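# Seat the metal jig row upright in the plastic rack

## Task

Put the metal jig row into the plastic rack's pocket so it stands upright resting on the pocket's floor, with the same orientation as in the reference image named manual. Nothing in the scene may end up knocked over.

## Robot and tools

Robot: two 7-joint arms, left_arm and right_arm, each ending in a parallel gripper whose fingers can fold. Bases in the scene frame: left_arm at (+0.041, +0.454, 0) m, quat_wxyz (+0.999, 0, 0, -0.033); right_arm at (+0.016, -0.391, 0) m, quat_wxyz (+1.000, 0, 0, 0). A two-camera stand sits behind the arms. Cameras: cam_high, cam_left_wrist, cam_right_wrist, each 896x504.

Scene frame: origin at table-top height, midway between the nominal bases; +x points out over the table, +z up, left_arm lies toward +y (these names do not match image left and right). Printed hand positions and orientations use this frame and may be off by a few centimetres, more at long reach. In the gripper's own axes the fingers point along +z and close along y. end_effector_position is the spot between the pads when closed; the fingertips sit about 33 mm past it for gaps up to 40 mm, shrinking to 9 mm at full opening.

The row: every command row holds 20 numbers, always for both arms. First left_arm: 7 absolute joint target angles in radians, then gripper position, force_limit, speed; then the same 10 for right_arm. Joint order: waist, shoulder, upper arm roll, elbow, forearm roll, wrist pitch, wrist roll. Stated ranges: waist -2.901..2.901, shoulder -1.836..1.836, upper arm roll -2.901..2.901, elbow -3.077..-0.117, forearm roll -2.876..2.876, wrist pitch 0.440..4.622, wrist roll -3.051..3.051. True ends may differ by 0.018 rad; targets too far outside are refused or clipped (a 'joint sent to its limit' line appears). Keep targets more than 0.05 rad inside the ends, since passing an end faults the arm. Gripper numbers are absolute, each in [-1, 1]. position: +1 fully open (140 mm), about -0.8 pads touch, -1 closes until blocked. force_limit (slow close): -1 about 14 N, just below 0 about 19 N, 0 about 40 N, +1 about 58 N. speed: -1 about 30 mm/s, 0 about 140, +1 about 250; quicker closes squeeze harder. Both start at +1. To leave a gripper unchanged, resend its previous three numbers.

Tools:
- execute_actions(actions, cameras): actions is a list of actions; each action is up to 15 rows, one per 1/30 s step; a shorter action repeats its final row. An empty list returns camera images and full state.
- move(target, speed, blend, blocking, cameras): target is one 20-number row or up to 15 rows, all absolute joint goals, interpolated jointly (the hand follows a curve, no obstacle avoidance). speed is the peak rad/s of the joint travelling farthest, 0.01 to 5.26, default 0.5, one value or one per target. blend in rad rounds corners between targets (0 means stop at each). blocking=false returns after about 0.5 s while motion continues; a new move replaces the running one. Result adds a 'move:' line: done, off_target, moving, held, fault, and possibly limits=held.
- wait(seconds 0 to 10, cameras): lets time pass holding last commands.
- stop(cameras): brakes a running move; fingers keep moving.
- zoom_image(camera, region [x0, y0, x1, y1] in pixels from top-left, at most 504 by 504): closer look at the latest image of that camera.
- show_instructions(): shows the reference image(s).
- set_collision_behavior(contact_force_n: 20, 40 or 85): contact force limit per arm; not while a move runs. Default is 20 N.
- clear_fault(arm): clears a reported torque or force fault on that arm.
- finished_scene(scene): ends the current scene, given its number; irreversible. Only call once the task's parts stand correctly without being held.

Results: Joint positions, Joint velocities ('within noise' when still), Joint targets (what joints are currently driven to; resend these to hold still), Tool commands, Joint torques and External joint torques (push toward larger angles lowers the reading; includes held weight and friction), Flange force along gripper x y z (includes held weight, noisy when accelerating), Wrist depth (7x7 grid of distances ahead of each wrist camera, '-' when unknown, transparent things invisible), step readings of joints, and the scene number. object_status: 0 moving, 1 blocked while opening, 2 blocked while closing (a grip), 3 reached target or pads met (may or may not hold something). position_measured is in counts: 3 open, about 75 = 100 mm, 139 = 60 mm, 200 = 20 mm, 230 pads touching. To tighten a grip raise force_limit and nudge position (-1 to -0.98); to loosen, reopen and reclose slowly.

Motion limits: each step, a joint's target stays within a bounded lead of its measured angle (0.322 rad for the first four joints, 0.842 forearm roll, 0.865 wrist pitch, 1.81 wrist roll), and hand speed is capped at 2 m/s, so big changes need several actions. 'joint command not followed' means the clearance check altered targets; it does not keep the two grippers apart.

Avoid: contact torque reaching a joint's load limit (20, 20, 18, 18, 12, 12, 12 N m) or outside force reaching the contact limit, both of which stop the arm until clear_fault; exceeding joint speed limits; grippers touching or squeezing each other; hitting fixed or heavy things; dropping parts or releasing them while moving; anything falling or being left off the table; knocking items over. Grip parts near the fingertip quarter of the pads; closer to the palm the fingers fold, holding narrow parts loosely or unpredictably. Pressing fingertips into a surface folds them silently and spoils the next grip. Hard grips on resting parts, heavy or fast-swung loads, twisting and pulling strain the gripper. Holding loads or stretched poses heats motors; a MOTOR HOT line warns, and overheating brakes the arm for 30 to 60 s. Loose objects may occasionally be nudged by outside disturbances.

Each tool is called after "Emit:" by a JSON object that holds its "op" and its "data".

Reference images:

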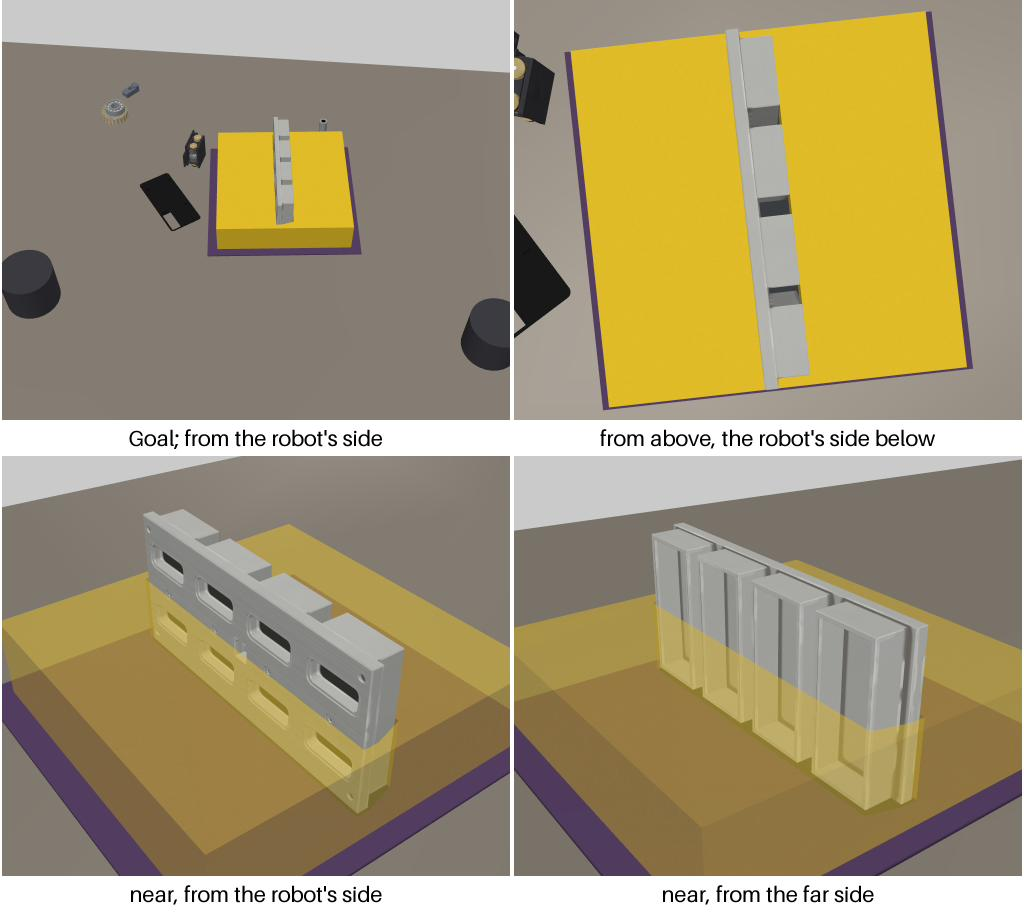

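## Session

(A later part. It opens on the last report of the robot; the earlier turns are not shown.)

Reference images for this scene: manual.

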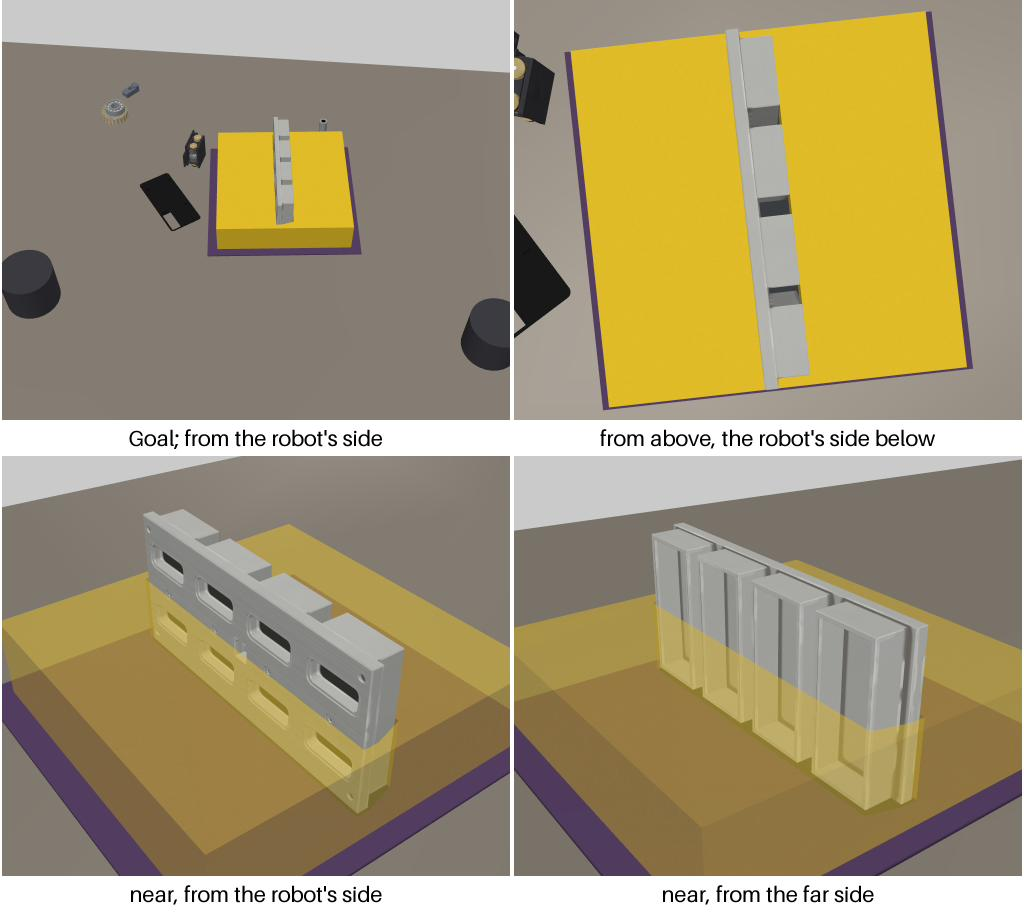

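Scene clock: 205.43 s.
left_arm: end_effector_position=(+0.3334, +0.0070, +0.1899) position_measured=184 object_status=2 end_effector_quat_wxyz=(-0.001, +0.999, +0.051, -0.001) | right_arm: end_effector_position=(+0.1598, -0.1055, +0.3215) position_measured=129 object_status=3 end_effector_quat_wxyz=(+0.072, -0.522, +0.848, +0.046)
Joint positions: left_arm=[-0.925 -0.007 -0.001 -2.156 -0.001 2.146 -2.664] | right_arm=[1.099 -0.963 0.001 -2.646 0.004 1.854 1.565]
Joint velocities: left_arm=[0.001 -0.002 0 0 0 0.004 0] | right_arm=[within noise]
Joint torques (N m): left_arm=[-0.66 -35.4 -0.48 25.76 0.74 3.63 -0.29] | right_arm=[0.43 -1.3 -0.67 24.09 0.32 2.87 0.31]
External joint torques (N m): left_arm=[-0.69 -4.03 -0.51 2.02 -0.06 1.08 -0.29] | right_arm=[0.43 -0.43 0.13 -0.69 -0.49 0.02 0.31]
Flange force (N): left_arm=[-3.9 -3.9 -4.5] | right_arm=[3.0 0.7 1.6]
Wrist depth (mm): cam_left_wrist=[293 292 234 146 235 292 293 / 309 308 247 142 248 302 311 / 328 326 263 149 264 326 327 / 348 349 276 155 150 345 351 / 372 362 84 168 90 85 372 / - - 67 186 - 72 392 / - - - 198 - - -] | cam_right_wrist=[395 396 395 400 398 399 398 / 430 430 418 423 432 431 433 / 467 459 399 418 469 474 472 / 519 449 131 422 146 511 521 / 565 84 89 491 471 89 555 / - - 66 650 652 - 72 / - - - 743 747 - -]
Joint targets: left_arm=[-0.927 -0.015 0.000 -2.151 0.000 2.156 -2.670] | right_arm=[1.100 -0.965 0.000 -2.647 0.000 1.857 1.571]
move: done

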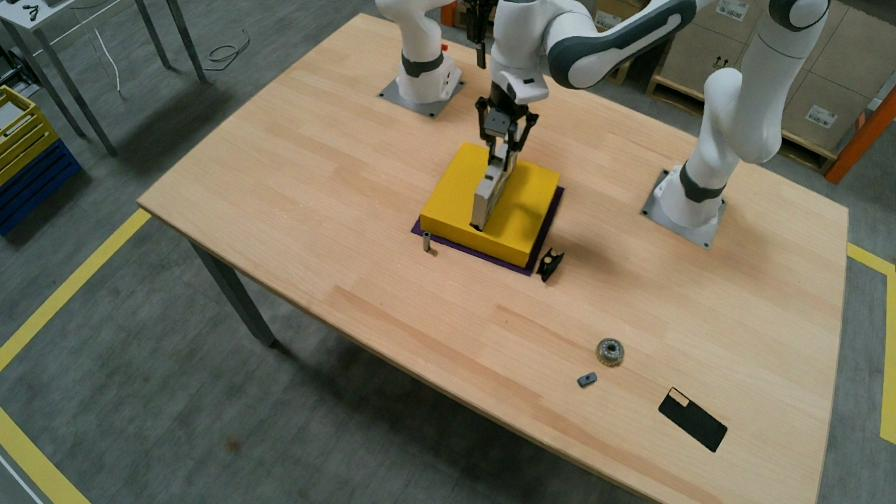

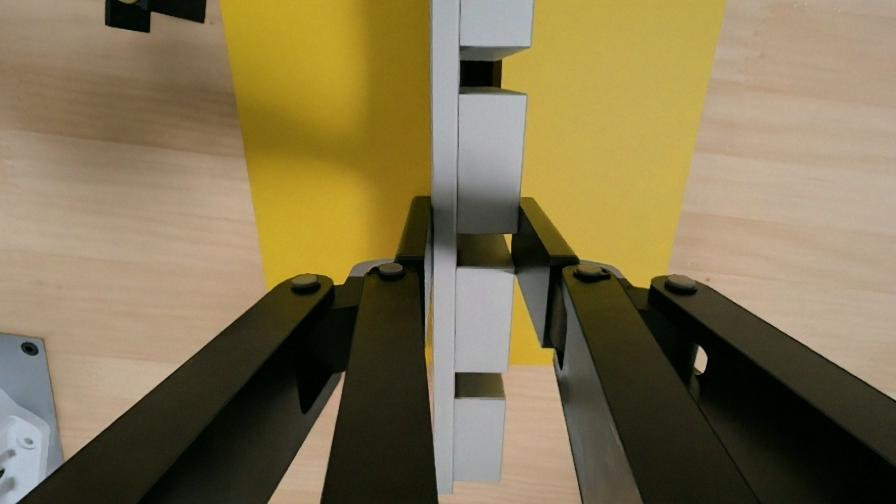

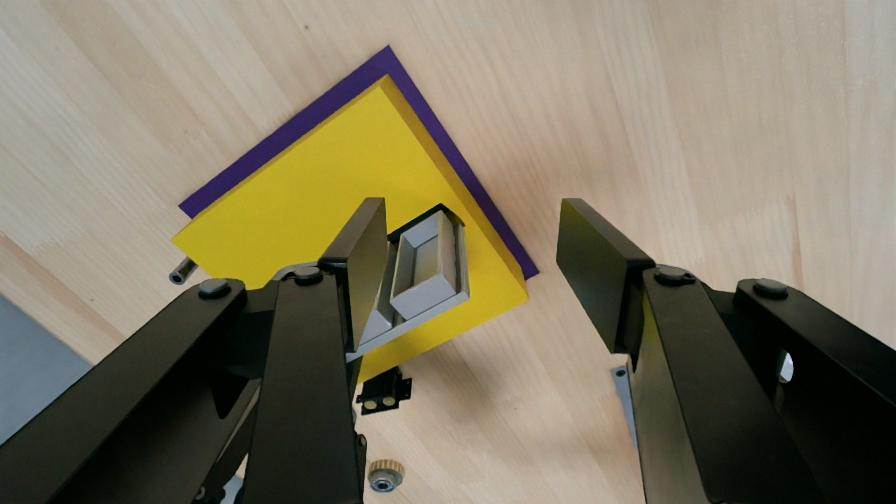

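Emit:
{"op": "move", "data": {"target": [-0.929,-0.0117,0,-2.147,0,2.155,-2.672,-1,-0.05,-1,1.1,-0.9645,0,-2.647,0,1.857,1.571,0,1,0], "speed": 0.06, "cameras": ["all"]}}

Emit:
{"op": "zoom_image", "data": {"camera": "cam_left_wrist", "region": [450, 30, 530, 110]}}

Emit:
{"op": "zoom_image", "data": {"camera": "cam_right_wrist", "region": [390, 180, 490, 280]}}

Emit:
{"op": "zoom_image", "data": {"camera": "cam_high", "region": [460, 185, 510, 235]}}

Scene clock: 207.47 s.
left_arm: end_effector_position=(+0.3325, +0.0061, +0.1892) position_measured=184 object_status=2 end_effector_quat_wxyz=(-0.002, +0.999, +0.051, -0.001) | right_arm: end_effector_position=(+0.1598, -0.1055, +0.3215) position_measured=129 object_status=3 end_effector_quat_wxyz=(+0.072, -0.522, +0.848, +0.046)
Joint positions: left_arm=[-0.928 -0.005 -0.001 -2.155 -0.001 2.146 -2.666] | right_arm=[1.099 -0.963 0.001 -2.646 0.004 1.854 1.565]
Joint torques (N m): left_arm=[-0.75 -35.09 -0.44 26.37 0.74 3.45 -0.13] | right_arm=[0.39 -1.29 -0.67 24.1 0.33 2.88 0.3]
External joint torques (N m): left_arm=[-0.8 -3.81 -0.49 2.71 -0.05 0.91 -0.13] | right_arm=[0.38 -0.49 0.12 -0.61 -0.49 0.05 0.31]
Flange force (N): left_arm=[-2.2 -1.1 -5.7] | right_arm=[3.1 0.6 1.5]
Wrist depth (mm): cam_left_wrist=[292 293 234 146 234 239 293 / 309 308 246 142 248 302 309 / 330 328 262 149 261 323 329 / 350 347 275 155 150 345 348 / 372 360 84 168 90 85 371 / - - 67 186 - 72 389 / - - - 198 - - -] | cam_right_wrist=[397 394 397 396 401 397 399 / 429 431 421 426 432 430 432 / 467 461 401 420 471 472 477 / 513 446 131 422 146 510 519 / 547 84 89 489 471 89 556 / - - 66 652 655 - 72 / - - - 740 740 - -]
Joint targets: left_arm=[-0.929 -0.012 0.000 -2.147 0.000 2.155 -2.672] | right_arm=[1.100 -0.965 0.000 -2.647 0.000 1.857 1.571]
move: done

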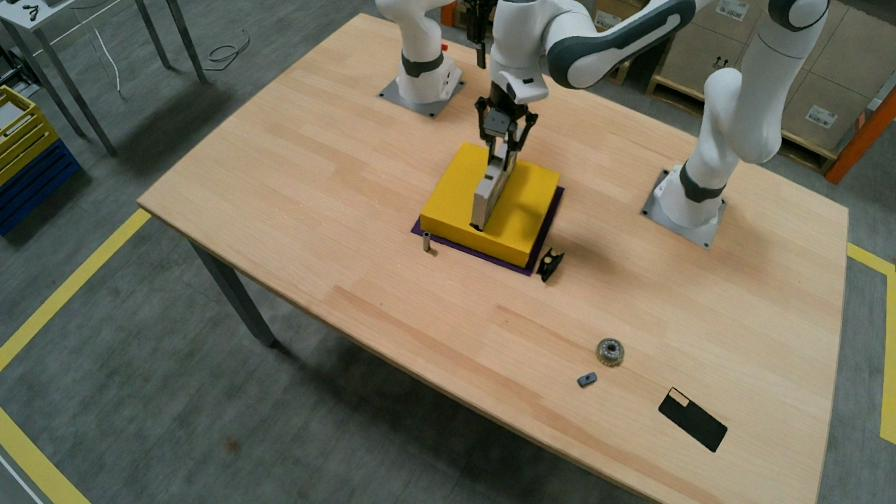

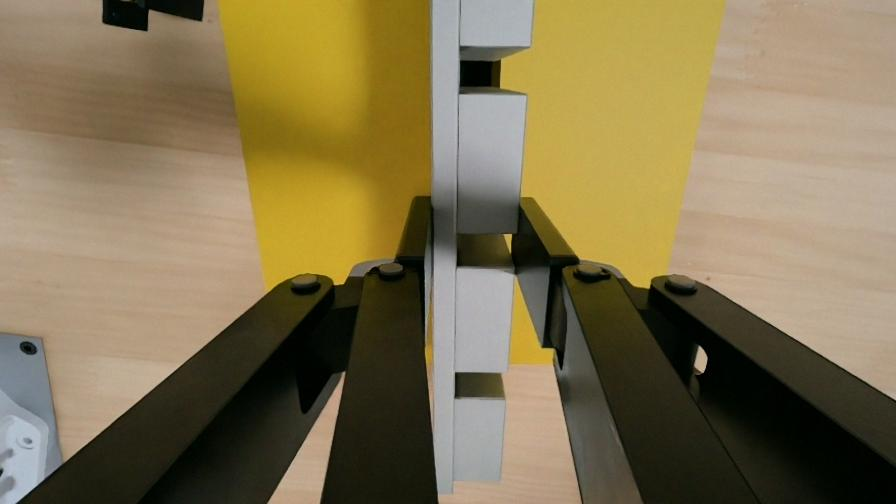

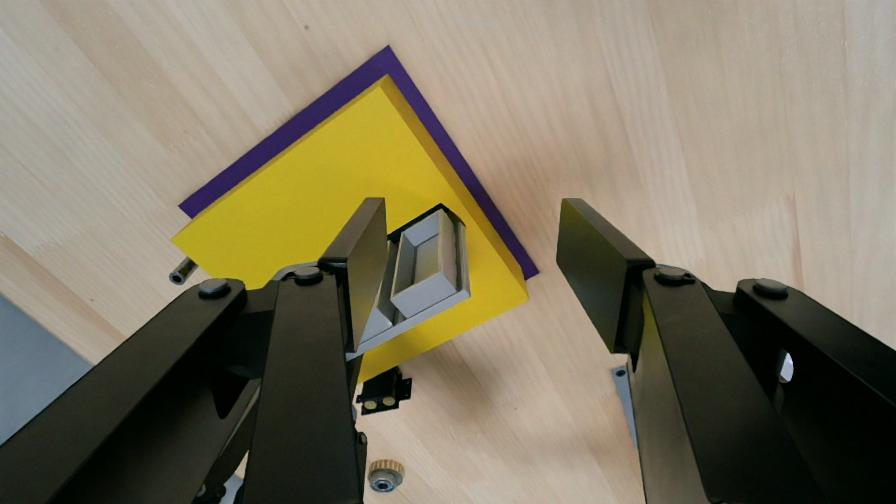

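Scaled by 6.300 from the camera's 896x504 image, which has a finer 1280x720 frame.

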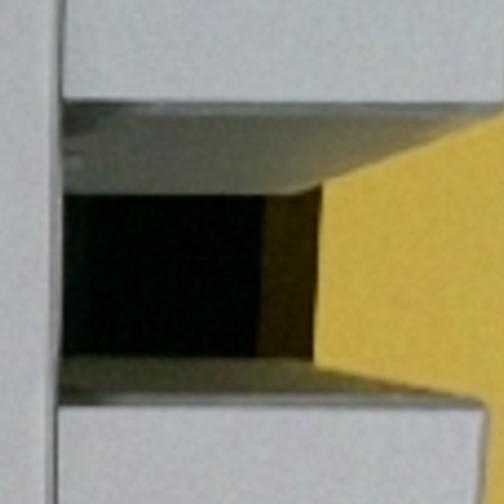

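Scaled by 5.040 from the camera's 896x504 image, which has a finer 1280x720 frame.

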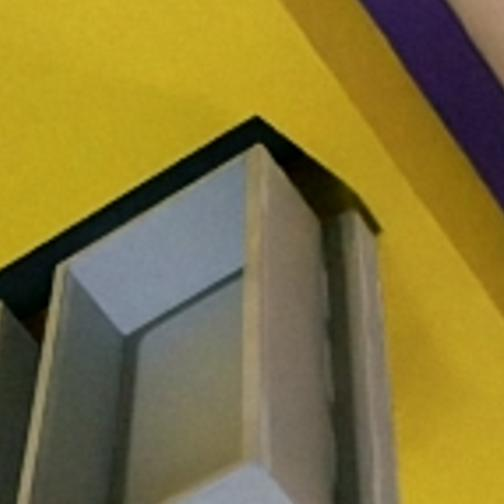

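Scaled by 10.080 from the camera's 896x504 image, which has a finer 1280x720 frame.

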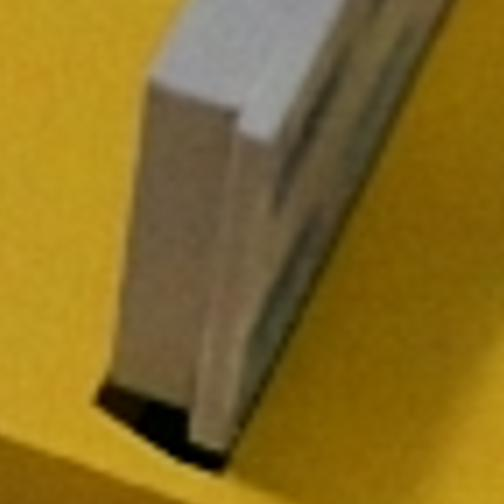

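Emit:
{"op": "move", "data": {"target": [[-0.931,-0.0107,0,-2.146,0,2.154,-2.674,-1,-0.05,-1,1.1,-0.9645,0,-2.647,0,1.857,1.571,0,1,0],[-0.931,0.0023,0,-2.164,0,2.186,-2.674,-1,-0.05,-1,1.1,-0.9645,0,-2.647,0,1.857,1.571,0,1,0]], "speed": 0.04, "cameras": ["cam_left_wrist","cam_right_wrist","cam_high"]}}

Emit:
{"op": "zoom_image", "data": {"camera": "cam_left_wrist", "region": [450, 30, 530, 110]}}

Emit:
{"op": "zoom_image", "data": {"camera": "cam_right_wrist", "region": [390, 180, 490, 280]}}

Emit:
{"op": "zoom_image", "data": {"camera": "cam_high", "region": [460, 185, 510, 235]}}

Scene clock: 209.97 s.
left_arm: end_effector_position=(+0.3321, +0.0048, +0.1778) position_measured=184 object_status=2 end_effector_quat_wxyz=(-0.001, +0.999, +0.051, -0.001) | right_arm: end_effector_position=(+0.1598, -0.1055, +0.3215) position_measured=129 object_status=3 end_effector_quat_wxyz=(+0.072, -0.522, +0.848, +0.046)
Joint positions: left_arm=[-0.93 0.009 -0.001 -2.169 -0.001 2.176 -2.668] | right_arm=[1.099 -0.963 0.001 -2.646 0.004 1.854 1.565]
Joint velocities: left_arm=[-0.001 -0.001 -0.001 0 0 0.004 0.002] | right_arm=[within noise]
Joint torques (N m): left_arm=[-0.8 -35.56 -0.45 25.55 0.74 3.53 -0.28] | right_arm=[0.45 -1.25 -0.69 24.1 0.34 2.87 0.28]
External joint torques (N m): left_arm=[-0.83 -3.95 -0.48 2.07 -0.04 0.99 -0.28] | right_arm=[0.47 -0.38 0.08 -0.65 -0.48 0.03 0.29]
Flange force (N): left_arm=[-3.7 -3.3 -4.9] | right_arm=[2.7 0.6 1.5]
Wrist depth (mm): cam_left_wrist=[282 279 224 146 224 226 283 / 297 295 236 142 237 242 299 / 315 319 251 149 251 310 317 / 338 336 263 155 151 334 336 / 358 349 84 168 90 85 362 / - - 67 186 - 72 68 / - - - 198 - - -] | cam_right_wrist=[399 395 398 399 398 400 396 / 431 429 421 422 432 433 431 / 472 463 401 420 477 466 473 / 515 447 131 420 146 509 516 / 560 84 89 489 468 89 552 / - - 66 645 652 - 71 / - - - 743 740 - -]
Joint targets: left_arm=[-0.931 0.002 0.000 -2.164 0.000 2.186 -2.674] | right_arm=[1.100 -0.965 0.000 -2.647 0.000 1.857 1.571]
move: done

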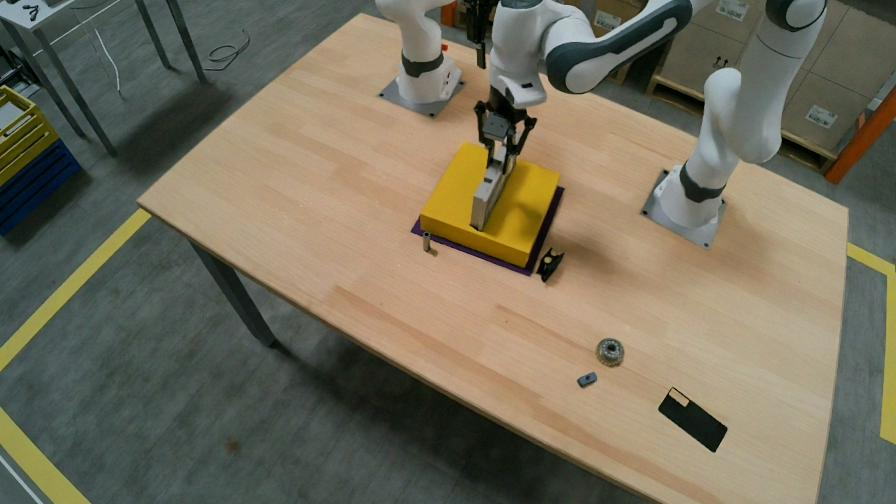

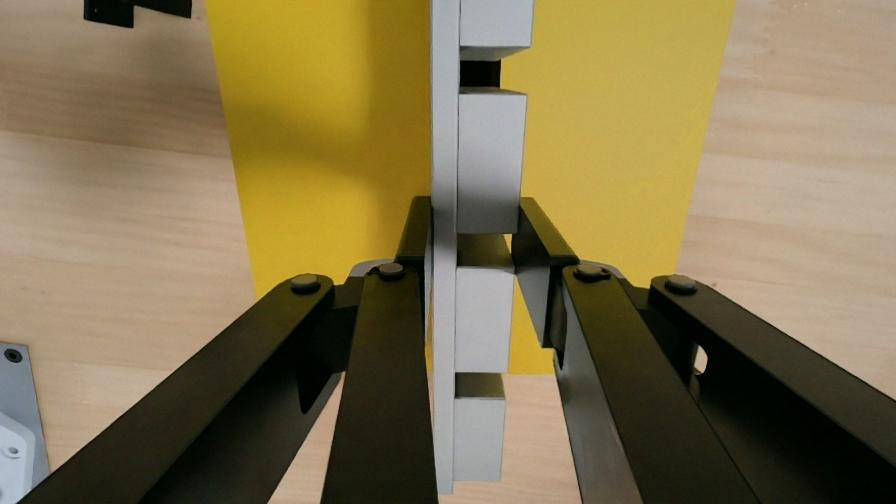

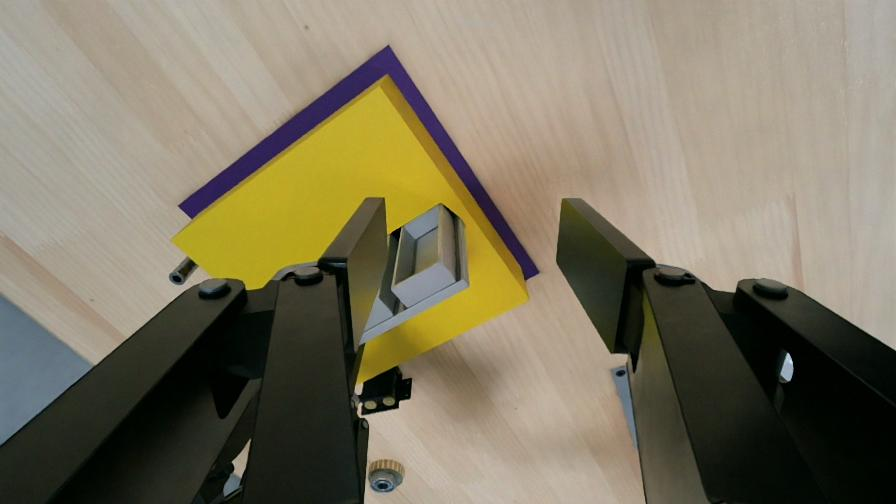

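Scaled by 6.300 from the camera's 896x504 image, which has a finer 1280x720 frame.

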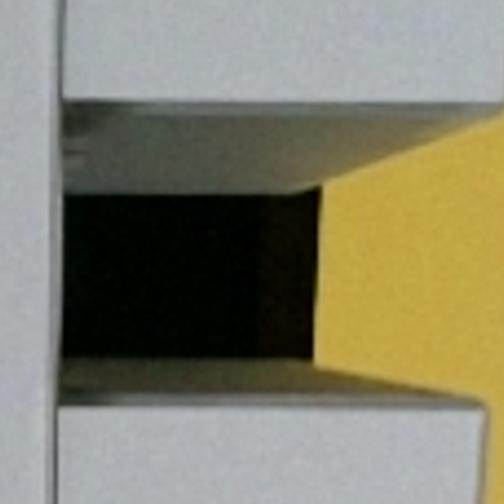

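Scaled by 5.040 from the camera's 896x504 image, which has a finer 1280x720 frame.

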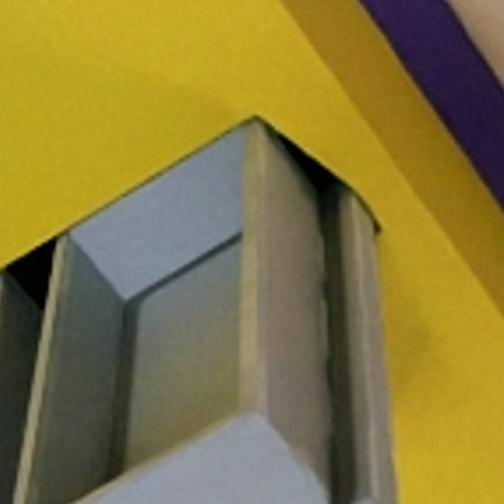

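Scaled by 10.080 from the camera's 896x504 image, which has a finer 1280x720 frame.

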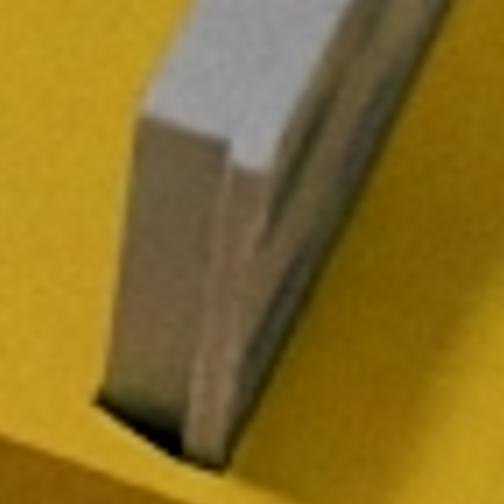

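Emit:
{"op": "move", "data": {"target": [[-0.931,0.0224,0,-2.1855,0,2.23,-2.674,-1,-0.05,-1,1.1,-0.9645,0,-2.647,0,1.857,1.571,0,1,0],[-0.931,0.05,0,-2.207,0,2.279,-2.674,-1,-0.05,-1,1.1,-0.9645,0,-2.647,0,1.857,1.571,0,1,0]], "speed": 0.05, "blend": 0.01, "cameras": ["cam_right_wrist","cam_high"]}}

Emit:
{"op": "zoom_image", "data": {"camera": "cam_high", "region": [450, 140, 550, 240]}}

Scene clock: 213.10 s.
left_arm: end_effector_position=(+0.3323, +0.0045, +0.1413) position_measured=184 object_status=2 end_effector_quat_wxyz=(+0.000, +0.999, +0.051, -0.001) | right_arm: end_effector_position=(+0.1598, -0.1055, +0.3215) position_measured=129 object_status=3 end_effector_quat_wxyz=(+0.072, -0.522, +0.848, +0.046)
Joint positions: left_arm=[-0.93 0.057 -0.001 -2.212 -0.001 2.268 -2.668] | right_arm=[1.099 -0.963 0.001 -2.646 0.004 1.854 1.565]
Joint torques (N m): left_arm=[-0.7 -36.5 -0.37 24.71 0.67 3.74 -0.25] | right_arm=[0.4 -1.25 -0.7 24.08 0.32 2.88 0.3]
External joint torques (N m): left_arm=[-0.74 -3.77 -0.46 1.83 -0.06 1.17 -0.25] | right_arm=[0.38 -0.44 0.07 -0.66 -0.5 0.03 0.31]
Flange force (N): left_arm=[-3.6 -3.5 -4.4] | right_arm=[3.0 0.5 1.6]
Wrist depth (mm): cam_left_wrist=[250 193 191 189 191 191 252 / 265 206 202 144 202 202 263 / 280 273 214 151 214 218 281 / 296 293 226 155 150 231 299 / 316 309 84 168 90 85 318 / - - 67 185 - 72 332 / - - - 198 - - -] | cam_right_wrist=[395 395 399 399 399 399 399 / 429 427 422 427 431 432 432 / 466 456 401 429 474 468 474 / 515 449 131 436 146 506 526 / 556 84 89 489 474 89 560 / - - 66 650 652 - 72 / - - - 738 743 - -]
Joint targets: left_arm=[-0.931 0.050 0.000 -2.207 0.000 2.279 -2.674] | right_arm=[1.100 -0.965 0.000 -2.647 0.000 1.857 1.571]
move: off_target (left_arm); left_arm: the wrist pitch is farthest, 0.011 rad from its target
Images, in order (width x height): cam_high 896x504, cam_right_wrist 896x504.

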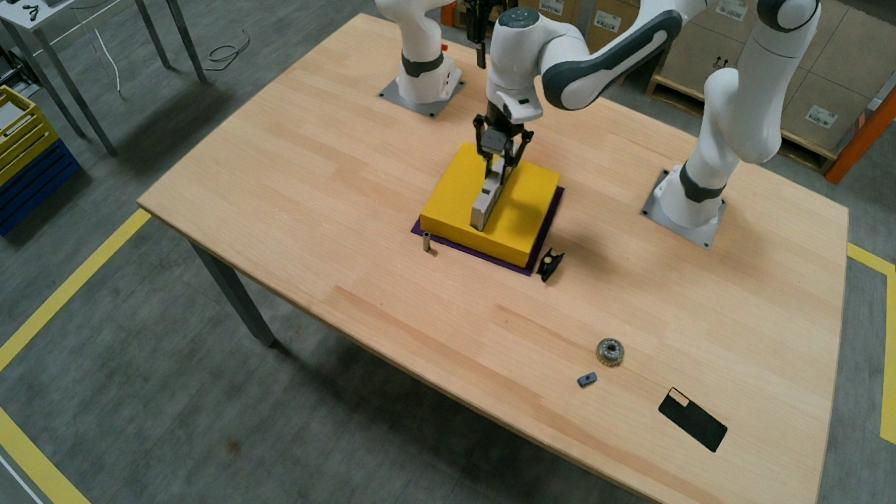

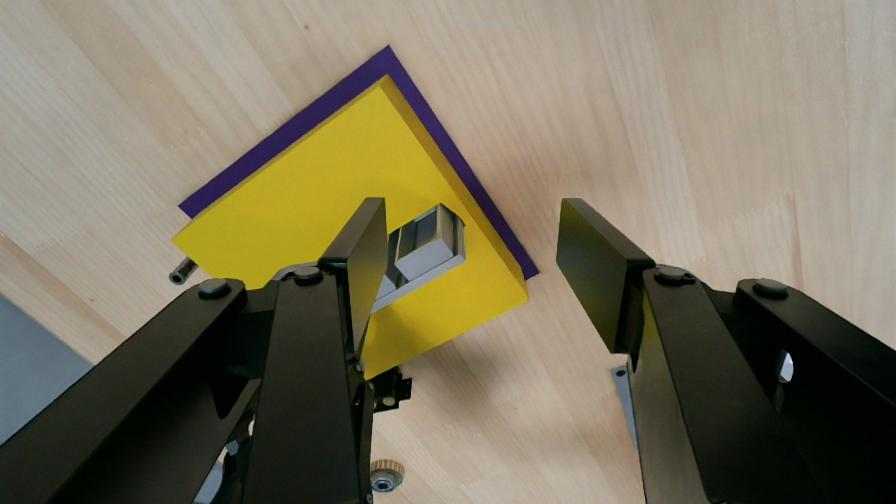

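Scaled by 5.040 from the camera's 896x504 image, which has a finer 1280x720 frame.

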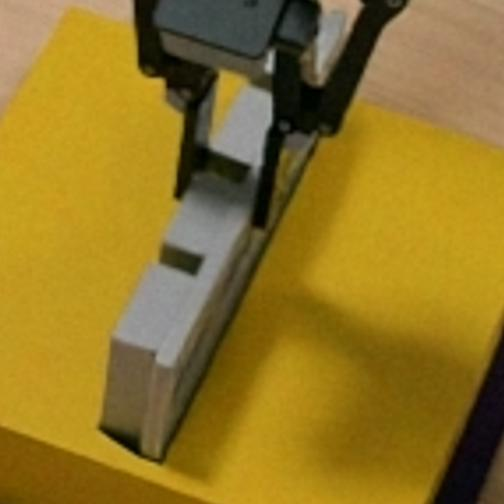

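Emit:
{"op": "move", "data": {"target": [-0.931,0.068,0,-2.219,0,2.309,-2.674,-1,-0.05,-1,1.1,-0.9645,0,-2.647,0,1.857,1.571,0,1,0], "speed": 0.04, "cameras": []}}

Scene clock: 214.47 s.
left_arm: end_effector_position=(+0.3322, +0.0046, +0.1297) position_measured=184 object_status=2 end_effector_quat_wxyz=(+0.000, +0.999, +0.051, -0.001) | right_arm: end_effector_position=(+0.1598, -0.1055, +0.3215) position_measured=129 object_status=3 end_effector_quat_wxyz=(+0.072, -0.522, +0.848, +0.046)
Joint positions: left_arm=[-0.93 0.075 -0.001 -2.224 -0.001 2.297 -2.668] | right_arm=[1.099 -0.963 0.001 -2.646 0.004 1.854 1.565]
Joint torques (N m): left_arm=[-0.62 -36.36 -0.37 24.22 0.73 3.91 -0.28] | right_arm=[0.42 -1.19 -0.69 24.1 0.34 2.87 0.27]
External joint torques (N m): left_arm=[-0.63 -3.51 -0.46 1.71 0.02 1.35 -0.28] | right_arm=[0.43 -0.42 0.14 -0.6 -0.47 0.04 0.27]
Flange force (N): left_arm=[-3.5 -3.4 -3.6] | right_arm=[2.8 0.6 1.4]
Wrist depth (mm): cam_left_wrist=[239 180 181 179 181 181 240 / 253 192 191 144 189 191 253 / 266 206 202 151 203 203 269 / 285 278 213 155 150 216 286 / 305 297 84 168 90 85 305 / - - 67 185 - 72 319 / - - - 198 - - -] | cam_right_wrist=[395 396 397 396 398 399 398 / 428 430 422 427 430 434 433 / 469 462 400 429 468 474 470 / 516 499 118 435 145 511 521 / 550 84 89 493 468 89 551 / - - 66 646 645 - 72 / - - - 745 740 - -]
Joint targets: left_arm=[-0.931 0.068 0.000 -2.219 0.000 2.309 -2.674] | right_arm=[1.100 -0.965 0.000 -2.647 0.000 1.857 1.571]
move: off_target (left_arm); left_arm: the wrist pitch is farthest, 0.012 rad from its target
No camera images: "cameras" was empty.

Emit:
{"op": "move", "data": {"target": [-0.931,0.0775,0,-2.224,0,2.324,-2.674,-1,-0.05,-1,1.1,-0.9645,0,-2.647,0,1.857,1.571,0,1,0], "speed": 0.03, "cameras": []}}

Emit:
{"op": "move", "data": {"target": [-0.931,0.087,0,-2.229,0,2.339,-2.674,-1,-0.05,-1,1.1,-0.9645,0,-2.647,0,1.857,1.571,0,1,0], "speed": 0.03, "cameras": ["cam_high","cam_right_wrist"]}}

Scene clock: 215.60 s.
left_arm: end_effector_position=(+0.3327, +0.0036, +0.1293) position_measured=184 object_status=2 end_effector_quat_wxyz=(+0.001, +0.999, +0.051, +0.000) | right_arm: end_effector_position=(+0.1598, -0.1055, +0.3215) position_measured=129 object_status=3 end_effector_quat_wxyz=(+0.072, -0.522, +0.848, +0.046)
Joint positions: left_arm=[-0.93 0.075 0 -2.225 -0.001 2.303 -2.668] | right_arm=[1.099 -0.963 0.001 -2.646 0.004 1.854 1.565]
Joint torques (N m): left_arm=[-0.46 -31.31 -0.06 22.01 0.57 5.35 -0.24] | right_arm=[0.4 -1.26 -0.7 24.09 0.33 2.89 0.29]
External joint torques (N m): left_arm=[-0.46 1.31 -0.14 -0.29 -0.13 2.82 -0.24] | right_arm=[0.36 -0.39 0.03 -0.66 -0.49 0.05 0.29]
Flange force (N): left_arm=[-0.9 0.6 9.2] | right_arm=[2.8 0.3 1.6]
Wrist depth (mm): cam_left_wrist=[239 180 180 179 181 181 241 / 252 193 190 144 191 192 255 / 267 207 202 151 202 203 269 / 283 277 212 155 149 218 288 / 303 295 84 168 90 85 308 / - - 67 185 - 72 319 / - - - 198 - - -] | cam_right_wrist=[397 399 398 400 398 399 396 / 431 432 422 423 433 434 434 / 468 457 399 433 471 474 471 / 516 449 131 437 145 511 519 / 561 84 89 490 469 89 559 / - - 66 646 646 - 72 / - - - 740 745 - -]
Joint targets: left_arm=[-0.931 0.078 0.000 -2.224 0.000 2.324 -2.674] | right_arm=[1.100 -0.965 0.000 -2.647 0.000 1.857 1.571]
move: off_target (left_arm); left_arm: the wrist pitch is farthest, 0.021 rad from its target
No camera images: "cameras" was empty.

Scene clock: 216.33 s.
left_arm: end_effector_position=(+0.3330, +0.0032, +0.1291) position_measured=184 object_status=2 end_effector_quat_wxyz=(+0.002, +0.999, +0.051, +0.001) | right_arm: end_effector_position=(+0.1598, -0.1055, +0.3215) position_measured=129 object_status=3 end_effector_quat_wxyz=(+0.072, -0.522, +0.848, +0.046)
Joint positions: left_arm=[-0.93 0.075 0 -2.226 -0.001 2.306 -2.668] | right_arm=[1.099 -0.963 0.001 -2.646 0.004 1.854 1.565]
Joint torques (N m): left_arm=[-0.3 -25.12 -0.37 19.81 0.58 6.99 -0.2] | right_arm=[0.42 -1.27 -0.68 24.11 0.34 2.87 0.29]
External joint torques (N m): left_arm=[-0.33 7.87 -0.48 -2.76 -0.13 4.41 -0.2] | right_arm=[0.44 -0.38 0.13 -0.67 -0.48 0.02 0.29]
Flange force (N): left_arm=[2.5 7.3 25.5] | right_arm=[2.8 0.6 1.6]
Wrist depth (mm): cam_left_wrist=[238 180 180 178 181 181 242 / 251 192 190 145 191 192 255 / 266 206 201 150 203 203 271 / 282 219 212 155 149 219 287 / 302 293 84 167 90 85 307 / - - 67 185 - 72 320 / - - - 196 - - -] | cam_right_wrist=[395 397 395 399 399 399 399 / 430 429 422 423 431 429 432 / 466 463 401 430 472 472 468 / 512 452 131 433 146 515 522 / 560 83 89 489 469 89 550 / - - 66 648 646 - 72 / - - - 740 745 - -]
Joint targets: left_arm=[-0.931 0.087 0.000 -2.229 0.000 2.339 -2.674] | right_arm=[1.100 -0.965 0.000 -2.647 0.000 1.857 1.571]
move: off_target (left_arm); left_arm: the wrist pitch is farthest, 0.033 rad from its target
Images, in order (width x height): cam_high 896x504, cam_right_wrist 896x504.

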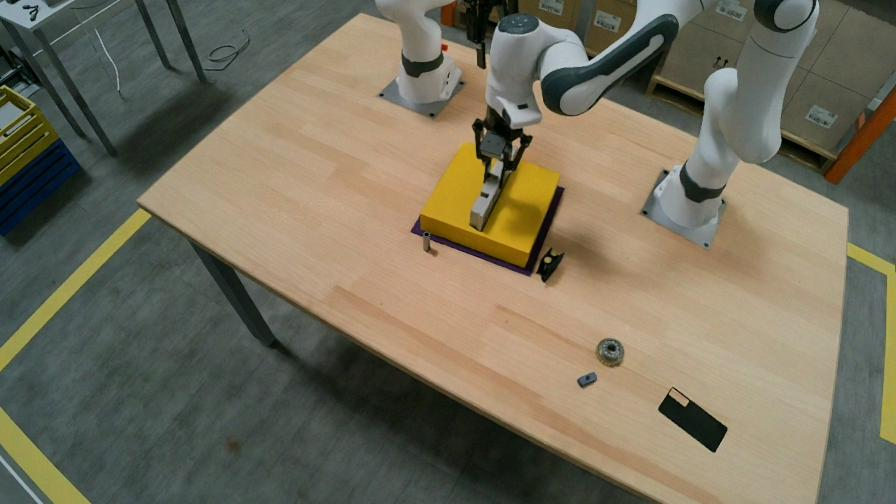

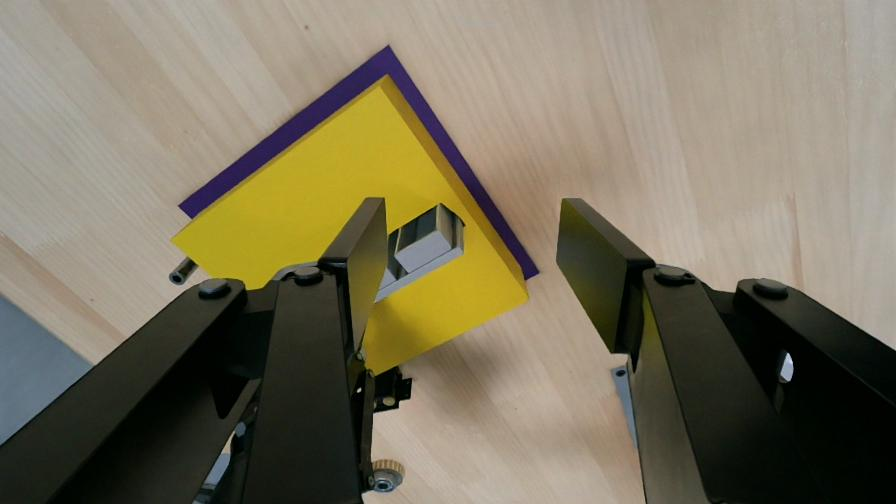

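Emit:
{"op": "move", "data": {"target": [[-0.931,0.075,0,-2.2225,0,2.318,-2.674,-1,-0.05,-1,1.1,-0.9645,0,-2.647,0,1.857,1.571,0,1,0],[-0.931,0.075,0,-2.2225,0,2.31,-2.674,0.1,-0.05,-1,1.1,-0.9645,0,-2.647,0,1.857,1.571,0,1,0],[-0.931,-0.03,0,-2.1,0,2.07,-2.674,0.1,-0.05,-1,1.1,-0.9645,0,-2.647,0,1.857,1.571,0,1,0]], "speed": [0.05,0.05,0.2], "cameras": ["all"]}}

Emit:
{"op": "zoom_image", "data": {"camera": "cam_high", "region": [420, 130, 600, 290]}}

Scene clock: 221.53 s.
left_arm: end_effector_position=(+0.3340, +0.0015, +0.2209) position_measured=117 object_status=3 end_effector_quat_wxyz=(+0.002, +0.999, +0.051, +0.000) | right_arm: end_effector_position=(+0.1598, -0.1055, +0.3215) position_measured=129 object_status=3 end_effector_quat_wxyz=(+0.072, -0.522, +0.848, +0.046)
Joint positions: left_arm=[-0.931 -0.029 0 -2.101 -0.001 2.075 -2.668] | right_arm=[1.099 -0.963 0.001 -2.646 0.004 1.854 1.565]
Joint velocities: left_arm=[0.002 0.001 0.001 -0.001 -0.001 -0.005 0.001] | right_arm=[within noise]
Joint torques (N m): left_arm=[-0.28 -30.51 -0.56 22.65 0.83 2.38 -0.25] | right_arm=[0.42 -1.26 -0.67 24.1 0.33 2.88 0.28]
External joint torques (N m): left_arm=[-0.37 0.39 -0.62 -1.49 0 -0.18 -0.25] | right_arm=[0.42 -0.38 0.11 -0.66 -0.49 0.03 0.29]
Flange force (N): left_arm=[-3.0 -2.9 2.3] | right_arm=[2.8 0.6 1.6]
Wrist depth (mm): cam_left_wrist=[319 320 260 256 262 318 322 / 338 337 276 232 278 340 342 / 357 357 292 287 295 360 360 / 379 379 130 305 158 381 384 / 395 84 109 328 330 89 87 / - 67 426 440 440 77 74 / - - 473 472 477 - 67] | cam_right_wrist=[397 399 399 399 399 400 401 / 432 431 421 425 431 434 434 / 467 460 403 432 472 473 471 / 516 451 131 433 146 511 521 / 567 84 89 490 472 89 554 / - - 66 648 652 - 71 / - - - 745 747 - -]
Joint targets: left_arm=[-0.931 -0.030 0.000 -2.100 0.000 2.070 -2.674] | right_arm=[1.100 -0.965 0.000 -2.647 0.000 1.857 1.571]
move: done

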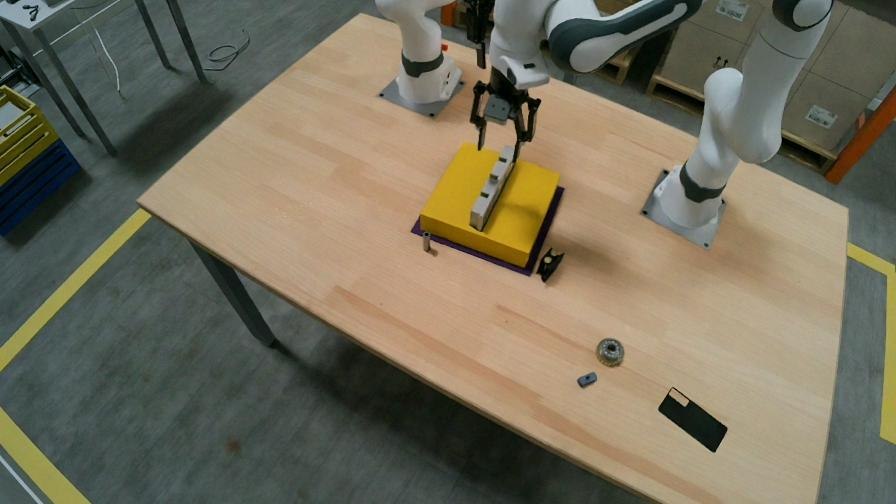

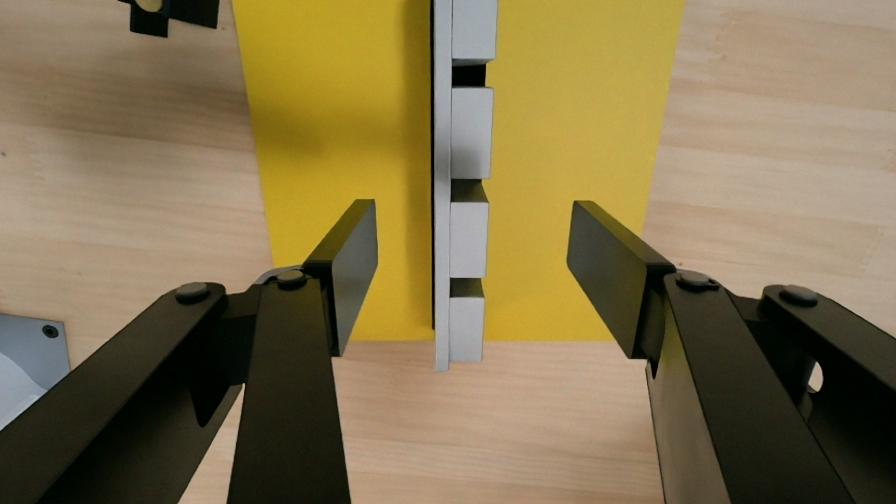

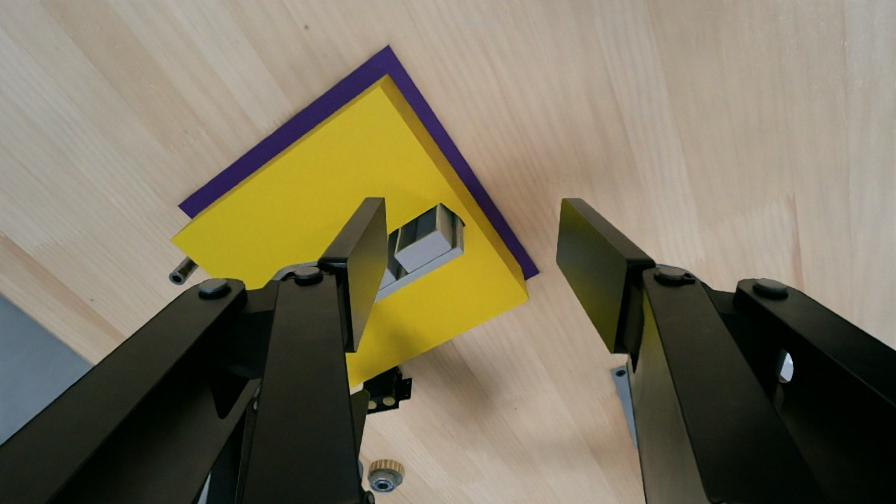

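Scaled by 2.800 from the camera's 896x504 image, which has a finer 1280x720 frame.

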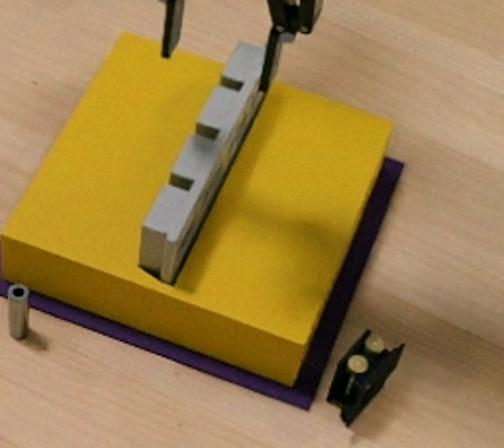

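Looks seated. Finish scene 1.

Emit:
{"op": "finished_scene", "data": {"scene": 1}}

The scene is finished: the task was done.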